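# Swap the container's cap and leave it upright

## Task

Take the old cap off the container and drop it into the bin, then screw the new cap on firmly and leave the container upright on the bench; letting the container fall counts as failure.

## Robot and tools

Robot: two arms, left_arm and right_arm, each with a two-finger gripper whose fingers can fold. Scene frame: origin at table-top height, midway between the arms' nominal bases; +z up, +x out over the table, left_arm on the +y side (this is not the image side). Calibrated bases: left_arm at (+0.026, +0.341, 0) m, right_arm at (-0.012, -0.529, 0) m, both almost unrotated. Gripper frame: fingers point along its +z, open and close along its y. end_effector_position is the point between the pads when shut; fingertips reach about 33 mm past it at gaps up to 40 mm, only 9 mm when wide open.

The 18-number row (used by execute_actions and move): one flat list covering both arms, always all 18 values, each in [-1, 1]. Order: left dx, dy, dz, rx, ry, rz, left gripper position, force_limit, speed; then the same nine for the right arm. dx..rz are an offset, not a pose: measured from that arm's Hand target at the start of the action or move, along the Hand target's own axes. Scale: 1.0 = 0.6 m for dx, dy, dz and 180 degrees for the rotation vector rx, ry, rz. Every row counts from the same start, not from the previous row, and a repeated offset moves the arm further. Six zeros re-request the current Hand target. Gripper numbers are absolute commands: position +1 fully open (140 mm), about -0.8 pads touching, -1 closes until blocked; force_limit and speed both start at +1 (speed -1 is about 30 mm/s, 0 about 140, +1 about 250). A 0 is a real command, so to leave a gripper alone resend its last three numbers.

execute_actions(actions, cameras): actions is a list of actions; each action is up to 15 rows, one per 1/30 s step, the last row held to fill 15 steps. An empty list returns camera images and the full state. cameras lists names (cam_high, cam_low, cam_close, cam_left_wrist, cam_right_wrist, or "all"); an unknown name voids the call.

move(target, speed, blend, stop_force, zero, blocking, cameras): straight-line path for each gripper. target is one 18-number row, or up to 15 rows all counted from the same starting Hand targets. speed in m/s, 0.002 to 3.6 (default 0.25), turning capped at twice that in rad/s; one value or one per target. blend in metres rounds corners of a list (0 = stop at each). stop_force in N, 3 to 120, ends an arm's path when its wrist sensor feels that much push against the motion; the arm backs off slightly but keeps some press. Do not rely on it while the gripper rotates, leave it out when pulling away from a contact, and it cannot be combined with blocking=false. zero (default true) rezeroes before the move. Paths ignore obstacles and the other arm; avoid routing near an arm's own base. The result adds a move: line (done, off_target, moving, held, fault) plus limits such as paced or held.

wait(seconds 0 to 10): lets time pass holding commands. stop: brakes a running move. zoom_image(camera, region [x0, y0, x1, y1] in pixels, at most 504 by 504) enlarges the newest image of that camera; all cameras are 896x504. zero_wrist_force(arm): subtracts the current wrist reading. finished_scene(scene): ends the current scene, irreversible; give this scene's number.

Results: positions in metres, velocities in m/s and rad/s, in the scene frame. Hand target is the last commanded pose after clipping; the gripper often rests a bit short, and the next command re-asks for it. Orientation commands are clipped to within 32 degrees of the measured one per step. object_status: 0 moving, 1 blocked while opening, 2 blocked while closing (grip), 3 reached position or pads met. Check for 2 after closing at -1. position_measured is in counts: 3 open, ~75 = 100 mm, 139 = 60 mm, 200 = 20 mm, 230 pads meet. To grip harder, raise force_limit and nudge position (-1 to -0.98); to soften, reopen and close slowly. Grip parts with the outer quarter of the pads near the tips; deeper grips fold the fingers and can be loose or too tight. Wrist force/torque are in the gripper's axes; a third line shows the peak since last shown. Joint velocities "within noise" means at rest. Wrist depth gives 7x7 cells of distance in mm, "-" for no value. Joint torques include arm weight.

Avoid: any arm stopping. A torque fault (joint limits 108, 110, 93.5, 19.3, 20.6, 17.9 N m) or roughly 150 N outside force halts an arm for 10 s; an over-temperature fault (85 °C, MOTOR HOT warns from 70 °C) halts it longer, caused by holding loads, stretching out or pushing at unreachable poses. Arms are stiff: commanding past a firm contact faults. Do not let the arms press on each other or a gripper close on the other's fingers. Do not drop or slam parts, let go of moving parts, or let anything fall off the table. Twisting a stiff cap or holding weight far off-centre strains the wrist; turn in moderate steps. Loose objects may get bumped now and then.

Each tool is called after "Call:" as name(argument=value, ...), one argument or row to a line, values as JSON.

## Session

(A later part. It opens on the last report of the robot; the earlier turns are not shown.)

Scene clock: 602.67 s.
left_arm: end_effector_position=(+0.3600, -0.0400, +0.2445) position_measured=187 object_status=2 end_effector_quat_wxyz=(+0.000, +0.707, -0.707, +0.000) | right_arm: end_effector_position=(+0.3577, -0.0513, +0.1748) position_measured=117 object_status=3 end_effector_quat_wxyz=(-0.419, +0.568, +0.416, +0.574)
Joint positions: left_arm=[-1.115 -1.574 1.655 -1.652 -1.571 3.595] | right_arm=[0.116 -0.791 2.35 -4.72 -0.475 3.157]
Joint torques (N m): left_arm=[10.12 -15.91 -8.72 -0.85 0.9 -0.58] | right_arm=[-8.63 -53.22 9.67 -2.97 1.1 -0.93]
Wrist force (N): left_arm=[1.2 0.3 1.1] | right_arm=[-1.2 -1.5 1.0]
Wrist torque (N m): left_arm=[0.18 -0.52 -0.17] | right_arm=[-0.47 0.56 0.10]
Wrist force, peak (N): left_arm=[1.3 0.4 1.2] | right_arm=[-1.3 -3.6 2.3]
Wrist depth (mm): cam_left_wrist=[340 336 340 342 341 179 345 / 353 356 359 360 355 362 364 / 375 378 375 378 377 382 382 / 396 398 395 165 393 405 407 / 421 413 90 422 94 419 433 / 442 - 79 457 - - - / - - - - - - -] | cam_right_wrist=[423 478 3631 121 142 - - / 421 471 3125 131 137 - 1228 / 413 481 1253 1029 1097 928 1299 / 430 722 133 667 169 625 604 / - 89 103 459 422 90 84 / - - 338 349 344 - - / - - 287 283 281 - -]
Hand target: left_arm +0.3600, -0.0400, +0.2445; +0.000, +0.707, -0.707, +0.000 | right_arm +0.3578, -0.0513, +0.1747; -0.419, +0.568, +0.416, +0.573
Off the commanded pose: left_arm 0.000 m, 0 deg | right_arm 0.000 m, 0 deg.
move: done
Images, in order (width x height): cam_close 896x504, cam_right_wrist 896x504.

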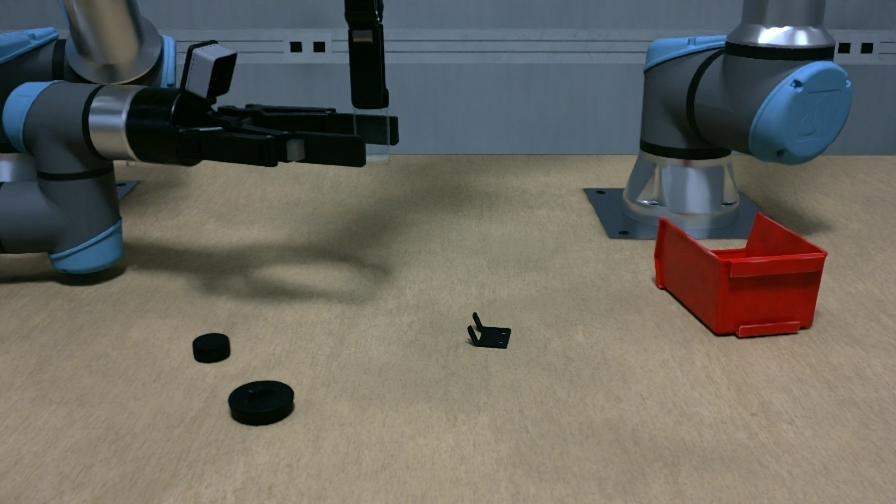

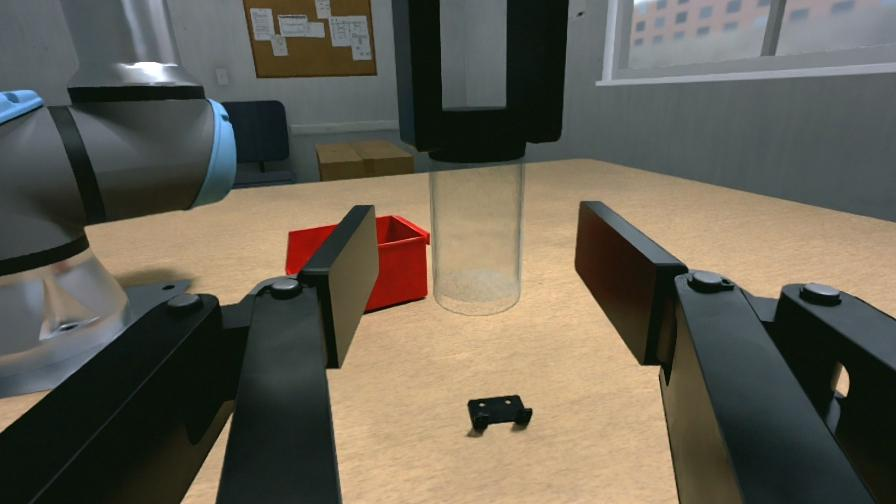

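Call:
move(
  target=[0,0,0,0,0,0,-1,1,-1,0,0,0,0,0,0,-1,1,-1],
  cameras=["cam_right_wrist","cam_close"],
)

Scene clock: 615.77 s.
left_arm: end_effector_position=(+0.3600, -0.0400, +0.2445) position_measured=187 object_status=2 end_effector_quat_wxyz=(+0.000, +0.707, -0.707, +0.000) | right_arm: end_effector_position=(+0.3578, -0.0513, +0.1747) position_measured=186 object_status=0 end_effector_quat_wxyz=(-0.419, +0.568, +0.416, +0.573)
Joint positions: left_arm=[-1.115 -1.574 1.655 -1.652 -1.571 3.595] | right_arm=[0.116 -0.791 2.35 -4.72 -0.475 3.157]
Joint torques (N m): left_arm=[10.95 -18.09 -8.19 -1.91 0.64 -0.05] | right_arm=[-8.48 -43.78 9.86 -2.17 -0.09 0.76]
Wrist force (N): left_arm=[-0.3 -0.4 0.5] | right_arm=[-3.0 -1.7 0.3]
Wrist torque (N m): left_arm=[0.05 -0.50 -0.16] | right_arm=[-0.42 0.73 -0.04]
Wrist force, peak (N): left_arm=[3.1 -0.1 0.1] | right_arm=[-2.6 -2.6 2.0]
Wrist depth (mm): cam_left_wrist=[340 337 341 175 183 341 346 / 356 359 358 361 189 363 362 / 376 377 377 374 376 385 384 / 396 398 399 165 395 404 407 / 421 413 89 418 94 423 430 / 438 - 79 452 - - - / - - - - - - -] | cam_right_wrist=[424 461 3477 120 133 1593 - / 424 473 3982 131 136 1679 - / 412 482 1241 1033 1008 939 - / 453 707 636 559 163 623 604 / 433 515 91 430 86 90 453 / 395 67 77 351 - 74 65 / - - - 284 - - -]
Hand target: left_arm +0.3600, -0.0400, +0.2445; +0.000, +0.707, -0.707, +0.000 | right_arm +0.3578, -0.0513, +0.1747; -0.419, +0.568, +0.416, +0.573
Off the commanded pose: left_arm 0.000 m, 0 deg | right_arm 0.000 m, 0 deg.
move: done
Images, in order (width x height): cam_close 896x504, cam_right_wrist 896x504.

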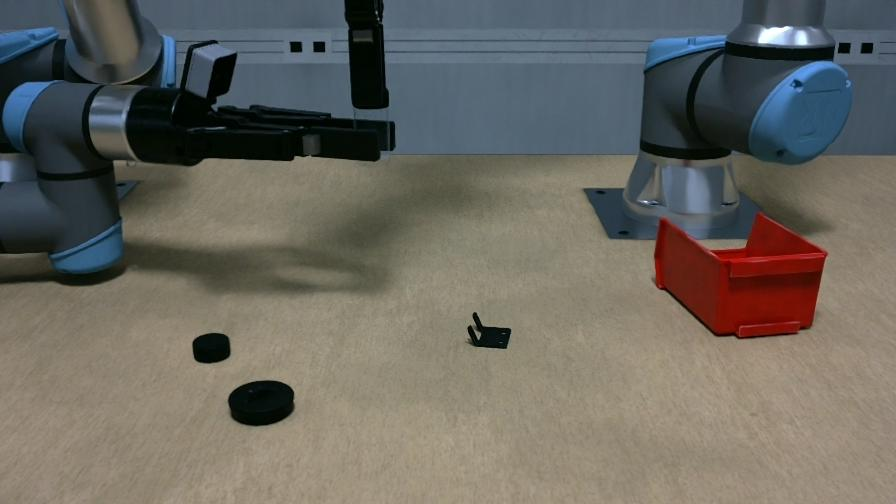

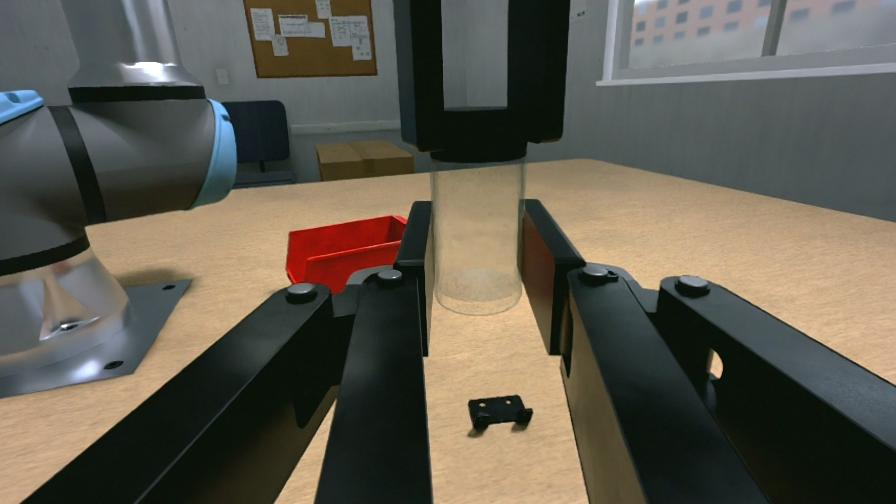

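Call:
move(
  target=[0,0,-0.0012,0,0,-0.4,-1,1,-1,0,0,0,0,0,0,-1,1,-1],
  speed=0.4,
  cameras=["cam_right_wrist","cam_left_wrist"],
)

Scene clock: 626.87 s.
left_arm: end_effector_position=(+0.3600, -0.0400, +0.2453) position_measured=187 object_status=2 end_effector_quat_wxyz=(+0.000, +0.988, -0.157, +0.000) | right_arm: end_effector_position=(+0.3578, -0.0513, +0.1748) position_measured=186 object_status=2 end_effector_quat_wxyz=(-0.419, +0.568, +0.416, +0.573)
Joint positions: left_arm=[-1.115 -1.574 1.653 -1.65 -1.571 2.339] | right_arm=[0.116 -0.791 2.35 -4.72 -0.475 3.157]
Joint torques (N m): left_arm=[-14.17 -42.71 -22.51 -0.71 -0.84 -0.96] | right_arm=[-7.78 -32.24 10.13 0.47 -0.57 0.67]
Wrist force (N): left_arm=[1.1 -2.9 4.0] | right_arm=[3.3 -1.3 -2.4]
Wrist torque (N m): left_arm=[0.26 -0.57 -0.12] | right_arm=[-0.43 0.65 0.05]
Wrist force, peak (N): left_arm=[1.2 -3.3 6.8] | right_arm=[6.1 -3.6 -1.9]
Wrist depth (mm): cam_left_wrist=[348 345 343 343 345 345 342 / 361 360 360 361 357 354 188 / 382 382 382 372 197 372 191 / 402 406 401 165 204 208 198 / - 417 89 418 94 - 419 / - - 79 451 - - - / - - - 482 - - -] | cam_right_wrist=[432 443 3011 116 1726 1714 - / 422 469 3206 123 - 1703 1342 / 409 486 2244 1148 1008 1515 1356 / 429 709 684 557 164 617 596 / 416 512 90 433 85 90 451 / 398 67 77 349 - 74 65 / - - - 282 - - -]
Hand target: left_arm +0.3600, -0.0400, +0.2452; +0.000, +0.988, -0.157, +0.000 | right_arm +0.3578, -0.0513, +0.1747; -0.419, +0.568, +0.416, +0.573
Off the commanded pose: left_arm 0.000 m, 0 deg | right_arm 0.000 m, 0 deg.
move: done
Images, in order (width x height): cam_left_wrist 896x504, cam_right_wrist 896x504.

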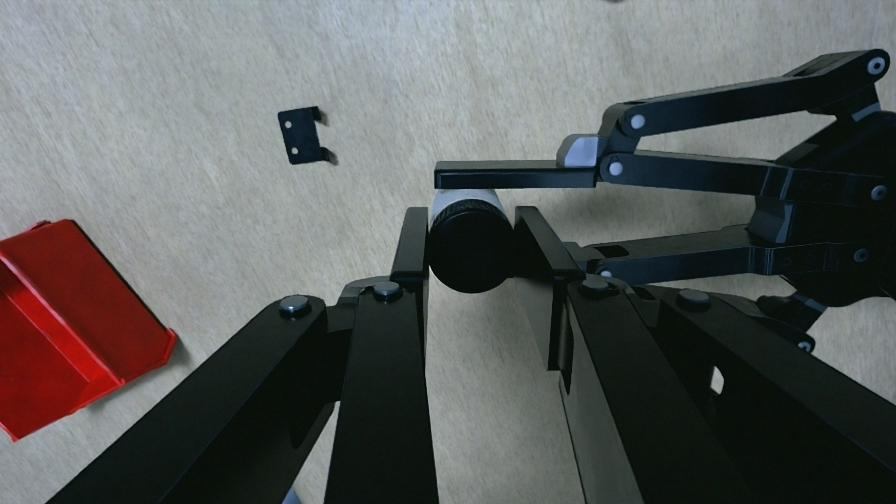

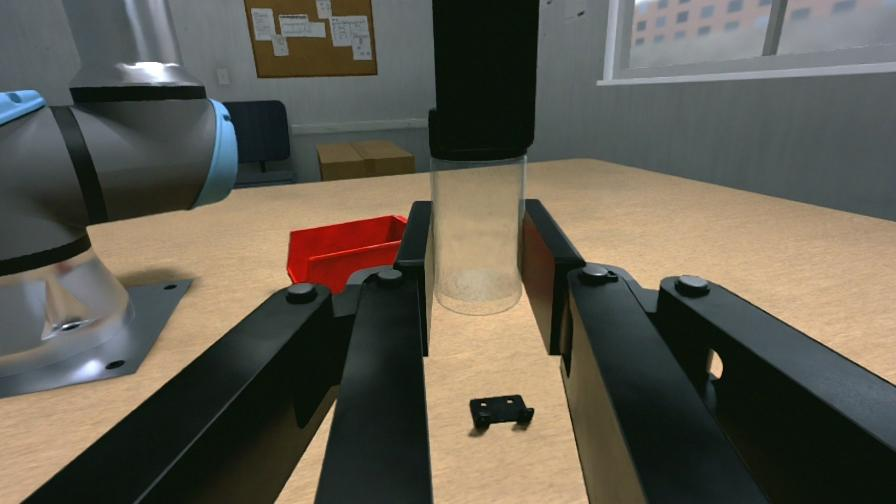

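Call:
move(
  target=[0,0,-0.0026,0,0,-0.9,-1,1,-1,0,0,0,0,0,0,-1,1,-1],
  speed=0.6,
  cameras=["cam_right_wrist"],
)

Scene clock: 640.33 s.
left_arm: end_effector_position=(+0.3600, -0.0400, +0.2468) position_measured=187 object_status=2 end_effector_quat_wxyz=(+0.000, +0.309, +0.951, +0.000) | right_arm: end_effector_position=(+0.3578, -0.0513, +0.1747) position_measured=186 object_status=2 end_effector_quat_wxyz=(-0.419, +0.568, +0.416, +0.573)
Joint positions: left_arm=[-1.115 -1.574 1.65 -1.646 -1.571 -0.488] | right_arm=[0.116 -0.791 2.35 -4.72 -0.475 3.157]
Joint torques (N m): left_arm=[-8.72 -38.79 -9.32 -0.19 -1.37 -0.89] | right_arm=[-6.52 -25.7 6.78 -1.13 -0.81 0.52]
Wrist force (N): left_arm=[0.1 0.6 -0.6] | right_arm=[-2.3 -1.7 0.7]
Wrist torque (N m): left_arm=[0.10 -0.36 -0.15] | right_arm=[-0.42 0.66 0.10]
Wrist force, peak (N): left_arm=[16.2 -2.4 1.4] | right_arm=[-2.9 -4.1 -11.6]
Wrist depth (mm): cam_left_wrist=[345 342 345 348 349 353 353 / 358 358 364 366 366 369 368 / 371 367 205 371 381 384 391 / 205 208 395 165 397 409 410 / 205 211 90 419 94 419 432 / 196 - 79 448 - - - / - - - 472 - - -] | cam_right_wrist=[421 3248 3631 117 - - - / 425 477 3798 124 - 1829 1327 / 414 490 2147 1055 1008 932 1524 / 432 711 779 562 164 616 604 / 425 515 90 430 85 90 452 / 394 67 77 349 - 74 65 / - - - 284 - - -]
Hand target: left_arm +0.3600, -0.0400, +0.2468; +0.000, +0.309, +0.951, +0.000 | right_arm +0.3578, -0.0513, +0.1747; -0.419, +0.568, +0.416, +0.573
Off the commanded pose: left_arm 0.000 m, 0 deg | right_arm 0.000 m, 0 deg.
move: done
Images, in order (width x height): cam_right_wrist 896x504.

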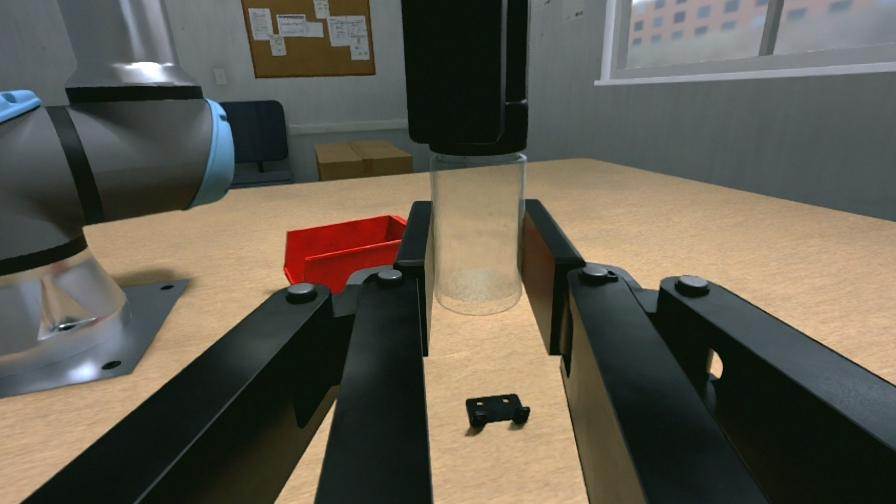

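Call:
move(
  target=[
    [0,0,-0.0024,0,0,-0.8333,-1,1,-1,0,0,0,0,0,0,-1,1,-1],
    [0,0,-0.0047,0,0,0.3333,-1,1,-1,0,0,0,0,0,0,-1,1,-1],
  ],
  speed=0.7,
  blend=[0.0005,0],
  cameras=["cam_right_wrist"],
)

Scene clock: 656.87 s.
left_arm: end_effector_position=(+0.3600, -0.0400, +0.2497) position_measured=187 object_status=2 end_effector_quat_wxyz=(+0.000, +0.743, +0.669, +0.000) | right_arm: end_effector_position=(+0.3578, -0.0513, +0.1747) position_measured=186 object_status=2 end_effector_quat_wxyz=(-0.419, +0.568, +0.416, +0.573)
Joint positions: left_arm=[-1.115 -1.575 1.643 -1.639 -1.571 -5.725] | right_arm=[0.116 -0.791 2.35 -4.72 -0.475 3.157]
Joint torques (N m): left_arm=[-13.78 -38.14 -8.84 -0.86 -2.58 -0.84] | right_arm=[-5.91 -36.08 -2.83 -0.4 0.44 0.19]
Wrist force (N): left_arm=[8.1 2.9 0.9] | right_arm=[-1.5 -3.4 -5.1]
Wrist torque (N m): left_arm=[0.05 -0.39 -0.13] | right_arm=[-0.50 0.84 0.05]
Wrist force, peak (N): left_arm=[13.7 -1.5 1.4] | right_arm=[-2.4 -3.8 -9.7]
Wrist depth (mm): cam_left_wrist=[348 349 352 352 351 352 352 / 363 363 366 367 366 365 370 / 382 384 382 380 384 385 386 / 399 402 398 165 395 411 407 / 425 414 89 221 94 414 430 / 444 - 79 245 - - - / - - - 248 - - -] | cam_right_wrist=[435 - 4257 123 141 - - / 424 477 - 130 137 - - / 413 481 1222 1204 1004 939 - / 429 707 627 560 164 625 599 / 456 513 91 429 85 90 453 / 396 67 77 349 - 74 65 / - - - 283 - - -]
Hand target: left_arm +0.3600, -0.0400, +0.2496; +0.000, +0.743, +0.669, +0.000 | right_arm +0.3578, -0.0513, +0.1747; -0.419, +0.568, +0.416, +0.573
Off the commanded pose: left_arm 0.000 m, 0 deg | right_arm 0.000 m, 0 deg.
move: done
Images, in order (width x height): cam_right_wrist 896x504.

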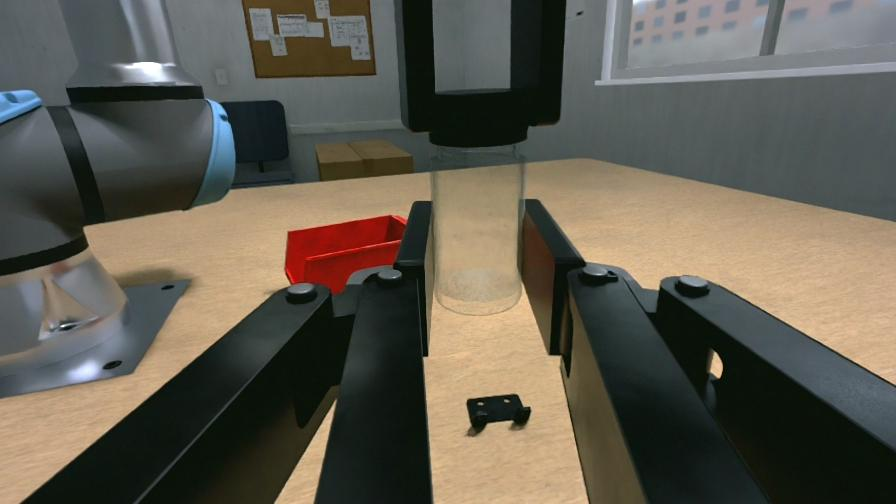

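Call:
move(
  target=[0,0,-0.0167,0,0,0,-1,1,-1,0,0,0,0,0,0,-1,1,-1],
  speed=0.015,
  stop_force=10,
  cameras=["cam_right_wrist"],
)

Scene clock: 664.47 s.
left_arm: end_effector_position=(+0.3600, -0.0400, +0.2596) position_measured=187 object_status=2 end_effector_quat_wxyz=(+0.000, +0.743, +0.669, +0.000) | right_arm: end_effector_position=(+0.3578, -0.0513, +0.1747) position_measured=186 object_status=2 end_effector_quat_wxyz=(-0.419, +0.568, +0.416, +0.573)
Joint positions: left_arm=[-1.115 -1.576 1.619 -1.613 -1.571 -5.725] | right_arm=[0.116 -0.791 2.35 -4.72 -0.475 3.157]
Joint torques (N m): left_arm=[5.86 -28.52 -8.96 -6.27 0.97 -0.56] | right_arm=[-4.62 -42.74 -8.51 0.16 0.59 0]
Wrist force (N): left_arm=[0.2 0.1 0.9] | right_arm=[-1.4 -1.3 1.3]
Wrist torque (N m): left_arm=[0.13 -0.31 -0.16] | right_arm=[-0.44 0.57 0.11]
Wrist force, peak (N): left_arm=[7.9 3.2 0.8] | right_arm=[-3.2 -3.3 -5.2]
Wrist depth (mm): cam_left_wrist=[356 359 359 359 357 361 361 / 377 376 375 375 376 375 376 / 394 393 395 390 395 395 398 / 411 413 406 166 408 420 416 / 431 425 90 235 94 431 439 / 453 - 79 248 - - - / - - - 266 - - -] | cam_right_wrist=[430 456 3685 123 139 1914 1170 / 426 468 - 128 - 1975 - / 410 485 2204 1176 995 946 1356 / 429 711 690 561 164 622 599 / 423 516 90 428 85 90 454 / 398 67 77 351 - 74 65 / - - - 284 - - -]
Hand target: left_arm +0.3600, -0.0400, +0.2596; +0.000, +0.743, +0.669, +0.000 | right_arm +0.3578, -0.0513, +0.1747; -0.419, +0.568, +0.416, +0.573
Off the commanded pose: left_arm 0.000 m, 0 deg | right_arm 0.000 m, 0 deg.
move: done
Images, in order (width x height): cam_right_wrist 896x504.

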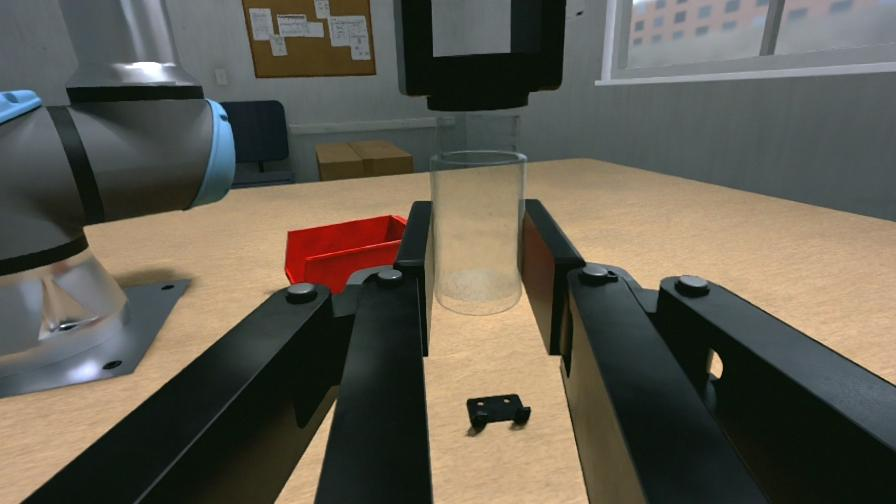

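Call:
move(
  target=[
    [0,0,-0.0833,0,0,0,-1,1,-1,0,0,0,0,0,0,-1,1,-1],
    [0.5563,-0.1253,-0.1167,0,0,0,-1,1,-1,0,0,0,0,0,0,-1,1,-1],
  ],
  speed=[0.2,0.35],
  blend=[0.03,0],
  cameras=["cam_right_wrist","cam_left_wrist","cam_high"],
)

Scene clock: 694.20 s.
left_arm: end_effector_position=(+0.3202, +0.2997, +0.3296) position_measured=187 object_status=2 end_effector_quat_wxyz=(+0.000, +0.743, +0.669, +0.000) end_effector_velocity=(+0.000, +0.001, +0.000) end_effector_angular_velocity=(+0.000, +0.000, -0.004) | right_arm: end_effector_position=(+0.3578, -0.0513, +0.1747) position_measured=186 object_status=2 end_effector_quat_wxyz=(-0.419, +0.568, +0.416, +0.573)
Joint positions: left_arm=[-0.603 -2.089 1.807 -1.289 -1.571 -5.213] | right_arm=[0.116 -0.791 2.35 -4.72 -0.475 3.157]
Joint velocities: left_arm=[0.001 -0.001 0 0 0 0.005] | right_arm=[within noise]
Joint torques (N m): left_arm=[11.42 -10.39 -36.68 -4.17 1.07 1.04] | right_arm=[-4.79 -49.87 -12.62 0.23 -0.17 -0.25]
Wrist force (N): left_arm=[0.3 -0.1 0.9] | right_arm=[-1.1 -1.4 1.4]
Wrist torque (N m): left_arm=[0.08 -0.33 -0.24] | right_arm=[-0.46 0.51 0.11]
Wrist force, peak (N): left_arm=[-6.5 -3.5 -0.4] | right_arm=[-1.7 -1.7 1.4]
Wrist depth (mm): cam_left_wrist=[250 423 426 428 424 425 423 / 269 421 448 455 443 446 447 / 298 433 471 452 473 470 471 / 493 495 487 165 484 493 492 / 524 513 90 521 94 504 519 / 540 - 79 550 - - - / - - - 586 - - -] | cam_right_wrist=[490 - 3578 4841 2075 - - / 459 554 3685 3011 - - - / 429 976 2185 1127 991 946 - / 430 707 686 560 164 617 602 / 426 519 90 428 85 90 448 / 398 67 77 350 - 74 65 / - - - 283 - - -]
Hand target: left_arm +0.3202, +0.2998, +0.3297; +0.000, +0.743, +0.669, +0.000 | right_arm +0.3578, -0.0513, +0.1747; -0.419, +0.568, +0.416, +0.573
Off the commanded pose: left_arm 0.000 m, 0 deg | right_arm 0.000 m, 0 deg.
move: done; blend cut to 0.025 m at target 1
Images, in order (width x height): cam_high 896x504, cam_left_wrist 896x504, cam_right_wrist 896x504.

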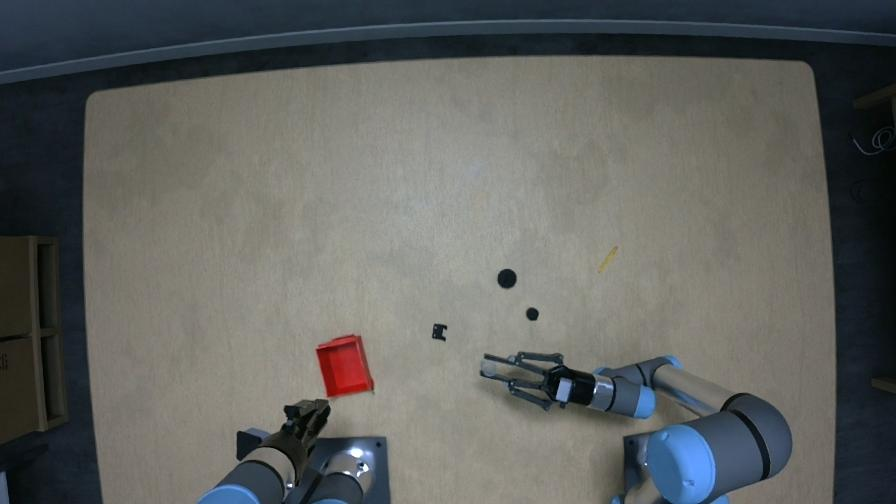

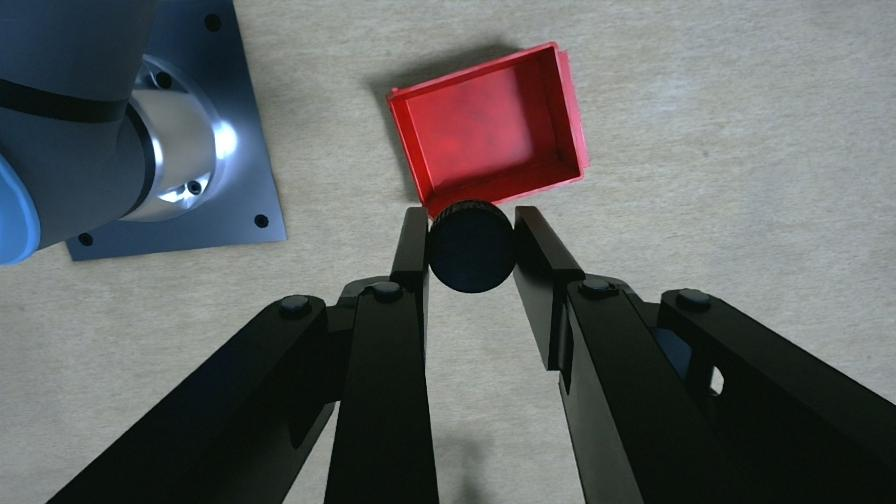

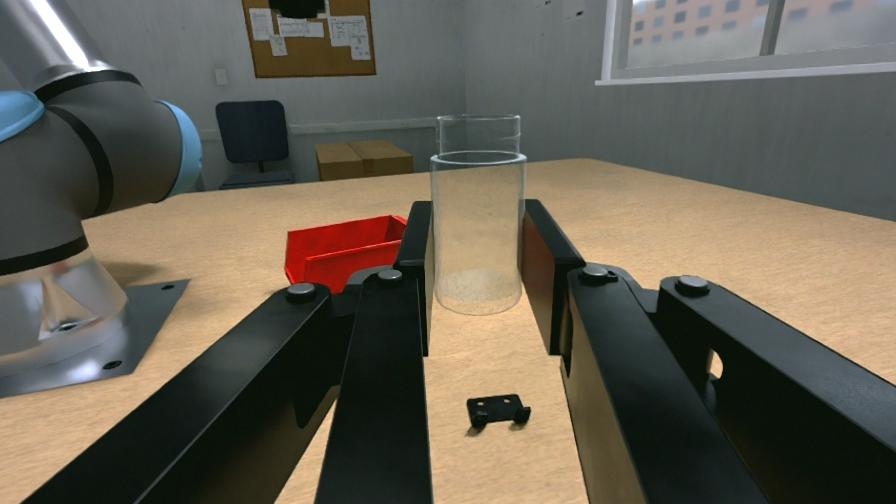

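Call:
move(
  target=[
    [0.0267,0.0467,0.1,0,0,0,-1,1,-1,0,0,0,0,0,0,-1,1,-1],
    [0.0267,0.0467,0.4493,0,0,0,-1,1,-1,0,0,0,0,0,0,-1,1,-1],
    [0.0267,0.0467,0.4493,0,0,0,-0.1,-0.5,-0.8,0,0,0,0,0,0,-1,1,-1],
    [0.0267,0.0467,0.05,0,0,0,-0.1,-0.5,-0.8,0,0,0,0,0,0,-1,1,-1],
  ],
  speed=[0.2,0.2,0.2,0.3],
  blend=[0.02,0,0,0],
  cameras=["cam_left_wrist","cam_high"],
)

Scene clock: 724.47 s.
left_arm: end_effector_position=(+0.3497, +0.3128, +0.2995) position_measured=141 object_status=3 end_effector_quat_wxyz=(+0.000, +0.743, +0.669, +0.000) | right_arm: end_effector_position=(+0.3578, -0.0513, +0.1747) position_measured=186 object_status=2 end_effector_quat_wxyz=(-0.419, +0.568, +0.416, +0.573)
Joint positions: left_arm=[-0.508 -2.032 1.859 -1.397 -1.571 -5.118] | right_arm=[0.116 -0.791 2.35 -4.72 -0.475 3.157]
Joint torques (N m): left_arm=[-9.47 -12.9 -35.3 -2.27 -1.47 -0.16] | right_arm=[-4.31 -52.15 -11.85 0.03 -1.11 -0.28]
Wrist force (N): left_arm=[0.4 0.1 0.8] | right_arm=[-1.3 -1.5 1.3]
Wrist torque (N m): left_arm=[0.14 -0.34 -0.23] | right_arm=[-0.47 0.54 0.11]
Wrist force, peak (N): left_arm=[-0.7 2.6 4.5] | right_arm=[-1.8 -1.6 1.6]
Wrist depth (mm): cam_left_wrist=[395 399 398 397 398 395 396 / 360 413 415 - 416 417 414 / 336 430 436 427 435 437 439 / 459 464 148 470 165 455 460 / 478 480 92 491 126 94 477 / - - - 518 515 - - / - - - 545 541 - -] | cam_right_wrist=[488 4184 3248 3741 2397 - - / 469 546 - - - - - / 432 995 2286 1122 1004 908 - / 429 711 699 560 163 619 601 / 434 514 90 432 85 90 455 / 395 67 77 352 - 74 65 / - - - 284 - - -]
Hand target: left_arm +0.3497, +0.3128, +0.2997; +0.000, +0.743, +0.669, +0.000 | right_arm +0.3578, -0.0513, +0.1747; -0.419, +0.568, +0.416, +0.573
Off the commanded pose: left_arm 0.000 m, 0 deg | right_arm 0.000 m, 0 deg.
move: done
Images, in order (width x height): cam_high 896x504, cam_left_wrist 896x504.

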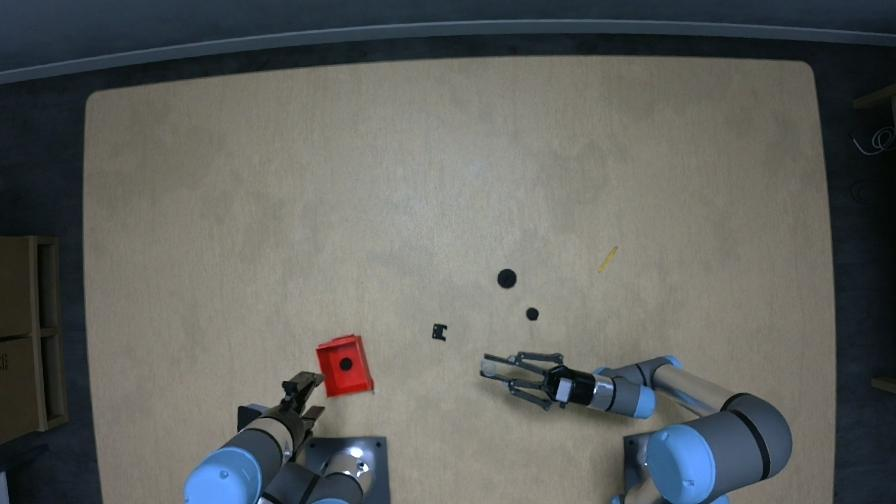

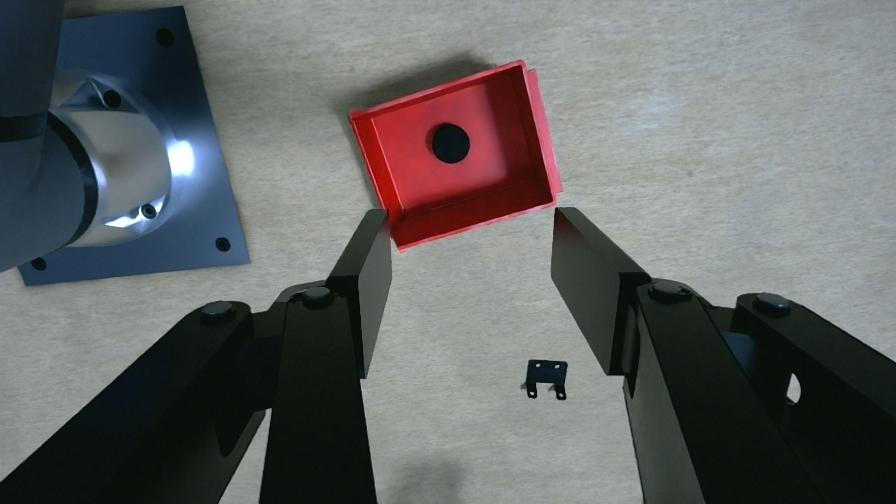

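Call:
move(
  target=[
    [-0.542,0.308,0,0,0,0.4665,-0.1,-0.5,-0.8,0,0,0,0,0,0,-1,1,-1],
    [-0.7896,0.2635,0.1667,0,0,0.4665,-0.1,-0.5,-0.8,0,0,0,0,0,0,-1,1,-1],
  ],
  speed=[0.4,0.3],
  blend=[0.04,0],
  cameras=["cam_left_wrist","cam_high"],
)

Scene clock: 759.47 s.
left_arm: end_effector_position=(+0.4574, -0.1749, +0.1997) position_measured=141 object_status=3 end_effector_quat_wxyz=(+0.000, +1.000, +0.000, +0.000) | right_arm: end_effector_position=(+0.3578, -0.0513, +0.1747) position_measured=186 object_status=2 end_effector_quat_wxyz=(-0.419, +0.568, +0.416, +0.573)
Joint positions: left_arm=[-1.071 -1.16 1.265 -1.676 -1.571 -4.216] | right_arm=[0.116 -0.791 2.35 -4.72 -0.475 3.157]
Joint torques (N m): left_arm=[4.54 -56.42 -7.3 -0.44 -0.02 -0.57] | right_arm=[-3.59 -51.82 -11.86 0.13 -1.69 -0.48]
Wrist force (N): left_arm=[0.4 0.5 0.5] | right_arm=[-1.5 -1.7 1.0]
Wrist torque (N m): left_arm=[0.23 -0.35 -0.17] | right_arm=[-0.52 0.58 0.11]
Wrist force, peak (N): left_arm=[-8.1 6.0 1.8] | right_arm=[-1.7 -2.0 1.2]
Wrist depth (mm): cam_left_wrist=[303 302 307 300 299 301 300 / 317 319 315 315 314 314 315 / 333 333 333 331 331 329 330 / 352 352 342 351 166 348 349 / 368 364 93 369 143 93 364 / - - - 391 386 - - / - - - 196 196 - -] | cam_right_wrist=[3165 426 3631 3292 - - - / 420 451 4115 - - - - / 414 500 2265 1159 1004 953 - / 433 703 693 557 163 614 604 / 439 516 91 429 85 90 456 / 395 67 77 349 - 74 65 / - - - 284 - - -]
Hand target: left_arm +0.4573, -0.1749, +0.1996; +0.000, +1.000, +0.000, +0.000 | right_arm +0.3578, -0.0513, +0.1747; -0.419, +0.568, +0.416, +0.573
Off the commanded pose: left_arm 0.000 m, 0 deg | right_arm 0.000 m, 0 deg.
move: done
Images, in order (width x height): cam_high 896x504, cam_left_wrist 896x504.

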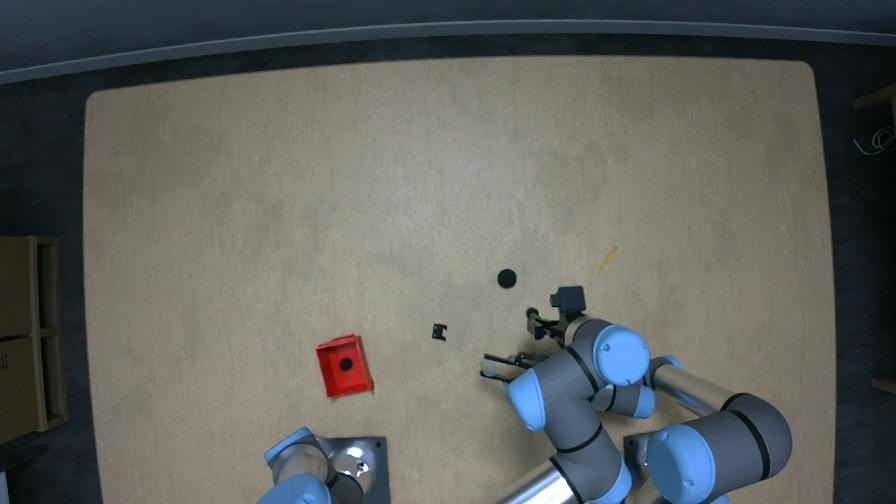

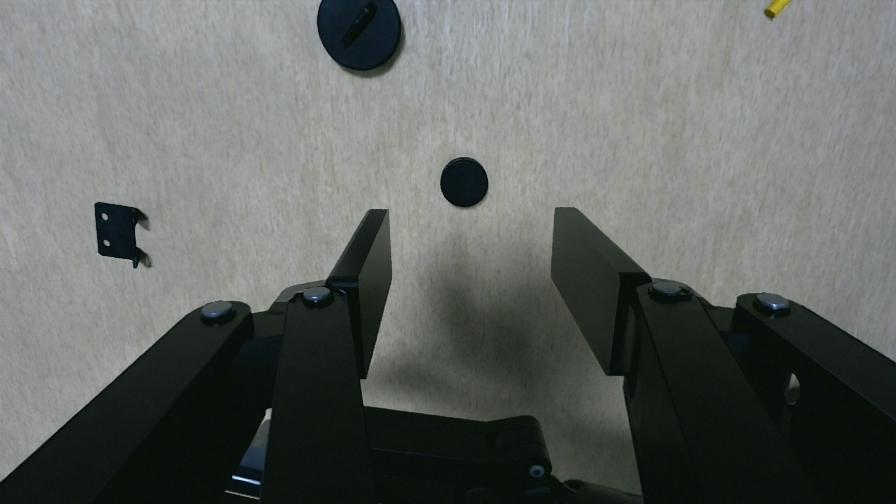

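Call:
move(
  target=[
    [-0.0138,0.003,0.13,0,0,0,-0.1,-0.5,-0.8,0,0,0,0,0,0,-1,1,-1],
    [-0.0138,0.003,0.257,0,0,0,-0.1,-0.5,-0.8,0,0,0,0,0,0,-1,1,-1],
  ],
  speed=[0.15,0.08],
  blend=[0.01,0],
  cameras=["cam_left_wrist","cam_close"],
)

Scene clock: 772.63 s.
left_arm: end_effector_position=(+0.4490, -0.1766, +0.0451) position_measured=141 object_status=3 end_effector_quat_wxyz=(+0.000, +1.000, +0.000, +0.000) | right_arm: end_effector_position=(+0.3578, -0.0513, +0.1747) position_measured=186 object_status=2 end_effector_quat_wxyz=(-0.419, +0.568, +0.416, +0.573)
Joint positions: left_arm=[-1.084 -1.064 1.534 -2.041 -1.571 -4.228] | right_arm=[0.116 -0.791 2.35 -4.72 -0.475 3.157]
Joint torques (N m): left_arm=[11.31 -66.42 -36.7 0.41 0.94 1.22] | right_arm=[-2.98 -51.7 -12.15 -0.07 -1.75 -0.56]
Wrist force (N): left_arm=[0.5 0.6 0.5] | right_arm=[-1.8 -1.4 1.4]
Wrist torque (N m): left_arm=[0.25 -0.37 -0.17] | right_arm=[-0.46 0.64 0.11]
Wrist force, peak (N): left_arm=[0.3 0.5 1.9] | right_arm=[-1.9 -1.8 1.2]
Wrist depth (mm): cam_left_wrist=[158 158 158 158 157 157 156 / 166 165 165 165 164 163 164 / 175 174 174 173 173 173 172 / 184 184 180 182 166 182 181 / 193 190 92 194 143 94 190 / - - - 205 206 - - / - - - 218 217 - -] | cam_right_wrist=[2974 409 3631 5741 - - - / 414 445 3741 4115 2092 2374 1286 / 414 487 2224 1154 1097 935 1372 / 450 705 699 557 164 625 640 / 446 514 90 430 85 90 459 / 394 67 77 349 - 74 64 / - - - 285 - - -]
Hand target: left_arm +0.4491, -0.1767, +0.0454; +0.000, +1.000, +0.000, +0.000 | right_arm +0.3578, -0.0513, +0.1747; -0.419, +0.568, +0.416, +0.573
Off the commanded pose: left_arm 0.000 m, 0 deg | right_arm 0.000 m, 0 deg.
move: done
Images, in order (width x height): cam_close 896x504, cam_left_wrist 896x504.

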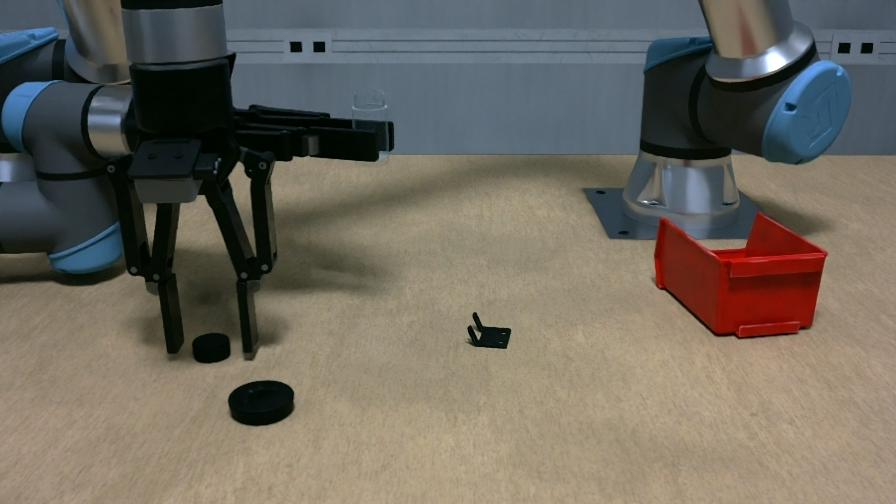

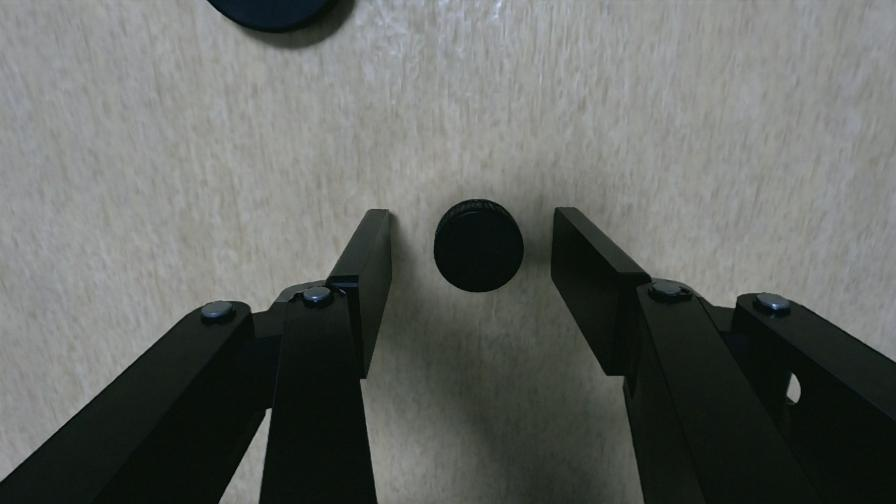

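Call:
move(
  target=[
    [0,0.0032,0,0,0,0,-0.1,-0.5,-0.8,0,0,0,0,0,0,-1,1,-1],
    [0,0.0032,0,0,0,0,-1,1,-1,0,0,0,0,0,0,-1,1,-1],
    [0,0.0032,-0.2,0,0,0,-1,1,-1,0,0,0,0,0,0,-1,1,-1],
  ],
  speed=[0.1,0.1,0.15],
  cameras=["cam_left_wrist","cam_close"],
)

Scene clock: 804.13 s.
left_arm: end_effector_position=(+0.4491, -0.1786, +0.1655) position_measured=188 object_status=2 end_effector_quat_wxyz=(+0.000, +1.000, +0.000, +0.000) | right_arm: end_effector_position=(+0.3578, -0.0513, +0.1747) position_measured=186 object_status=2 end_effector_quat_wxyz=(-0.419, +0.568, +0.416, +0.573)
Joint positions: left_arm=[-1.085 -1.153 1.344 -1.762 -1.571 -4.23] | right_arm=[0.116 -0.791 2.35 -4.72 -0.475 3.157]
Joint torques (N m): left_arm=[-13.55 -30.72 -9.94 -4.9 -0.95 -1.65] | right_arm=[-2.6 -51.78 -12.06 -0.13 -1.68 -0.76]
Wrist force (N): left_arm=[0.3 0.5 0.4] | right_arm=[-1.5 -1.3 1.1]
Wrist torque (N m): left_arm=[0.22 -0.33 -0.17] | right_arm=[-0.44 0.59 0.11]
Wrist force, peak (N): left_arm=[-1.6 -2.6 -10.6] | right_arm=[-1.9 -1.5 1.7]
Wrist depth (mm): cam_left_wrist=[270 270 274 268 268 267 267 / 284 282 283 283 280 281 281 / 298 298 297 292 295 295 296 / 315 314 310 - 305 312 312 / 331 325 89 327 94 - 329 / 350 - 79 351 - - - / - - - 169 - - -] | cam_right_wrist=[390 405 3685 3798 - - 1293 / 415 451 4257 - - 1342 1356 / 411 493 2265 1198 988 888 1335 / 449 707 633 562 164 619 601 / 447 518 91 429 86 90 452 / 395 67 77 352 - 74 65 / - - - 284 - - -]
Hand target: left_arm +0.4491, -0.1786, +0.1654; +0.000, +1.000, +0.000, +0.000 | right_arm +0.3578, -0.0513, +0.1747; -0.419, +0.568, +0.416, +0.573
Off the commanded pose: left_arm 0.000 m, 0 deg | right_arm 0.000 m, 0 deg.
move: done
Images, in order (width x height): cam_close 896x504, cam_left_wrist 896x504.

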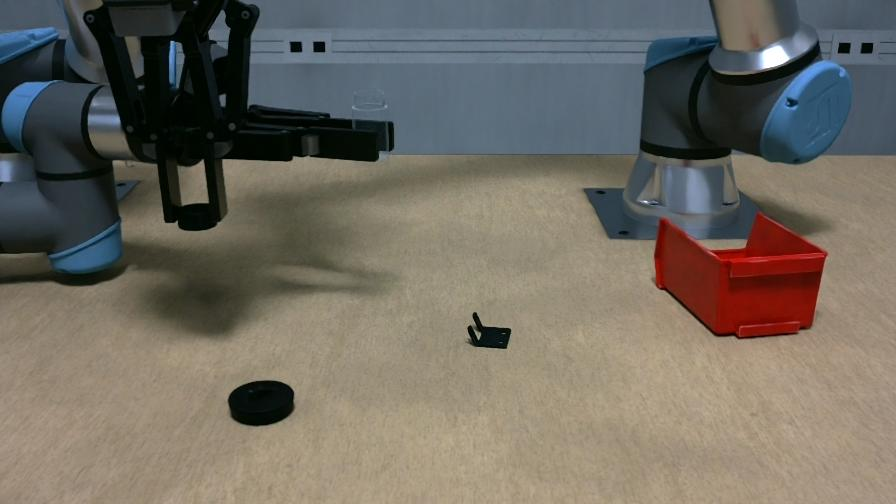

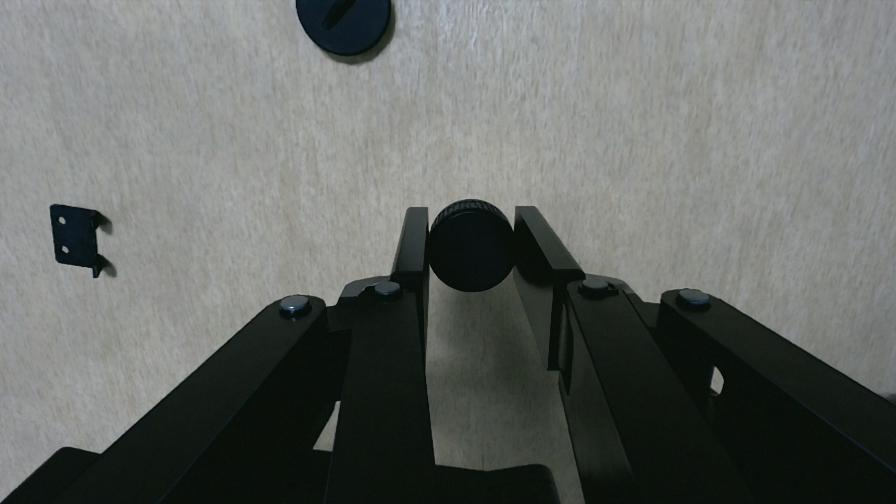

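Call:
move(
  target=[
    [0,0,-0.2077,0,0,0,-1,1,-1,0,0,0,0,0,0,-1,1,-1],
    [-0.1493,-0.2303,-0.1827,0,0,0,-1,1,-1,0,0,0,0,0,0,-1,1,-1],
  ],
  speed=[0.25,0.2],
  blend=[0.04,0],
  cameras=["cam_left_wrist","cam_close","cam_right_wrist"],
)

Scene clock: 817.50 s.
left_arm: end_effector_position=(+0.3594, -0.0406, +0.2751) position_measured=188 object_status=2 end_effector_quat_wxyz=(+0.000, +1.000, +0.000, +0.000) | right_arm: end_effector_position=(+0.3578, -0.0513, +0.1747) position_measured=186 object_status=2 end_effector_quat_wxyz=(-0.419, +0.568, +0.416, +0.573)
Joint positions: left_arm=[-1.116 -1.577 1.58 -1.574 -1.571 -4.261] | right_arm=[0.116 -0.791 2.35 -4.72 -0.475 3.157]
Joint torques (N m): left_arm=[11.34 -34.38 -24.85 0.68 0.33 1.04] | right_arm=[-1.95 -51.65 -12.07 -0.14 -1.68 -0.93]
Wrist force (N): left_arm=[0.3 0.5 0.6] | right_arm=[-1.4 -1.5 0.9]
Wrist torque (N m): left_arm=[0.21 -0.33 -0.16] | right_arm=[-0.48 0.55 0.11]
Wrist force, peak (N): left_arm=[0.3 0.5 4.6] | right_arm=[-2.0 -1.9 1.1]
Wrist depth (mm): cam_left_wrist=[373 375 372 372 372 372 372 / 390 390 392 391 389 386 388 / 418 412 413 406 227 242 402 / 417 433 432 - 240 239 235 / 464 448 90 453 94 - 222 / 483 - 79 483 - - - / - - - 515 - - -] | cam_right_wrist=[430 3086 3429 123 - - - / 424 459 5878 - - - - / 414 483 2265 1138 991 914 1198 / 432 707 584 561 164 625 601 / 401 518 90 429 85 90 451 / 395 67 77 349 - 74 65 / - - - 285 - - -]
Hand target: left_arm +0.3594, -0.0405, +0.2750; +0.000, +1.000, +0.000, +0.000 | right_arm +0.3578, -0.0513, +0.1747; -0.419, +0.568, +0.416, +0.573
Off the commanded pose: left_arm 0.000 m, 0 deg | right_arm 0.000 m, 0 deg.
move: done
Images, in order (width x height): cam_close 896x504, cam_left_wrist 896x504, cam_right_wrist 896x504.

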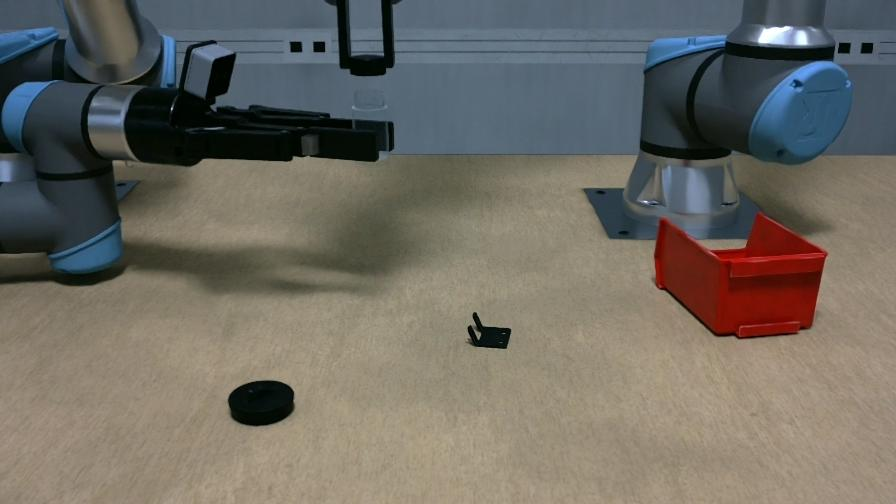

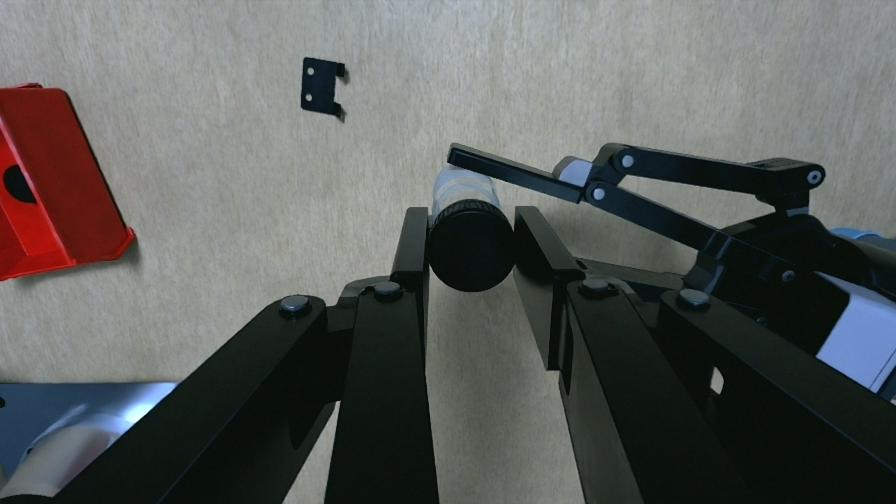

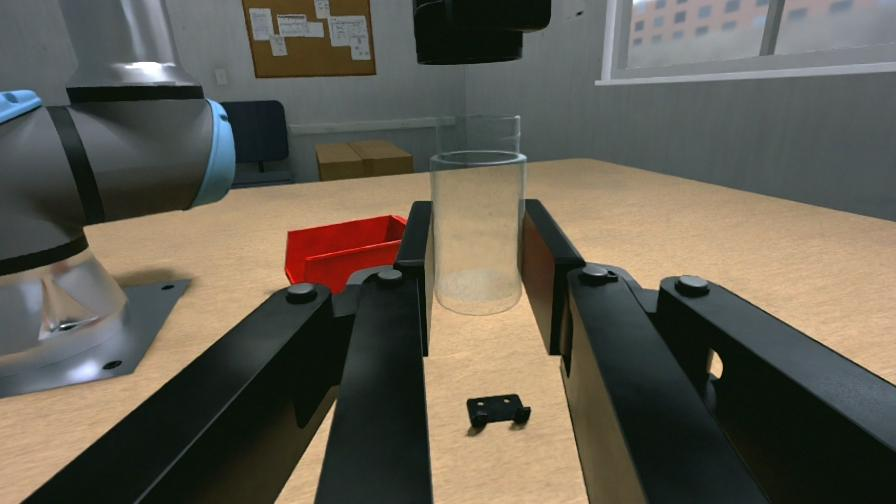

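Call:
zoom_image(
  camera="cam_right_wrist",
  region=[348, 0, 600, 240],
)

Call:
zoom_image(
  camera="cam_close",
  region=[310, 20, 430, 170],
)

Scaled by 2.000.

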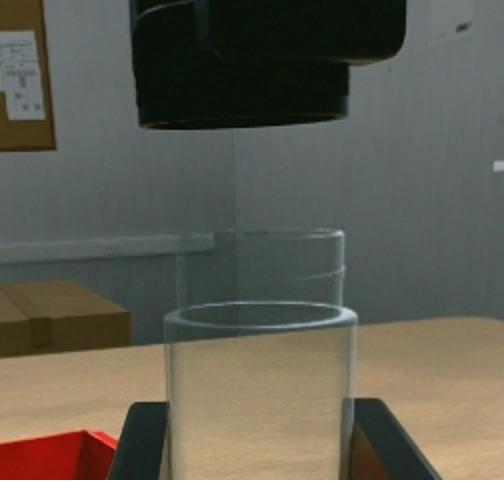

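Scaled by 3.360.

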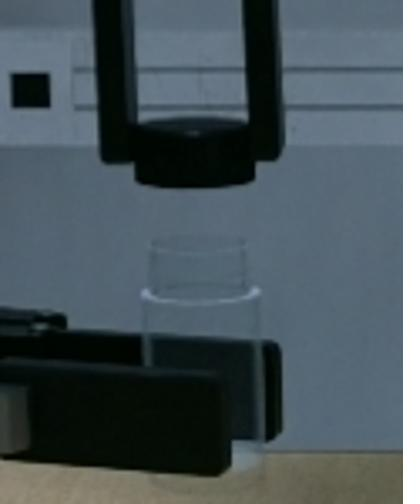

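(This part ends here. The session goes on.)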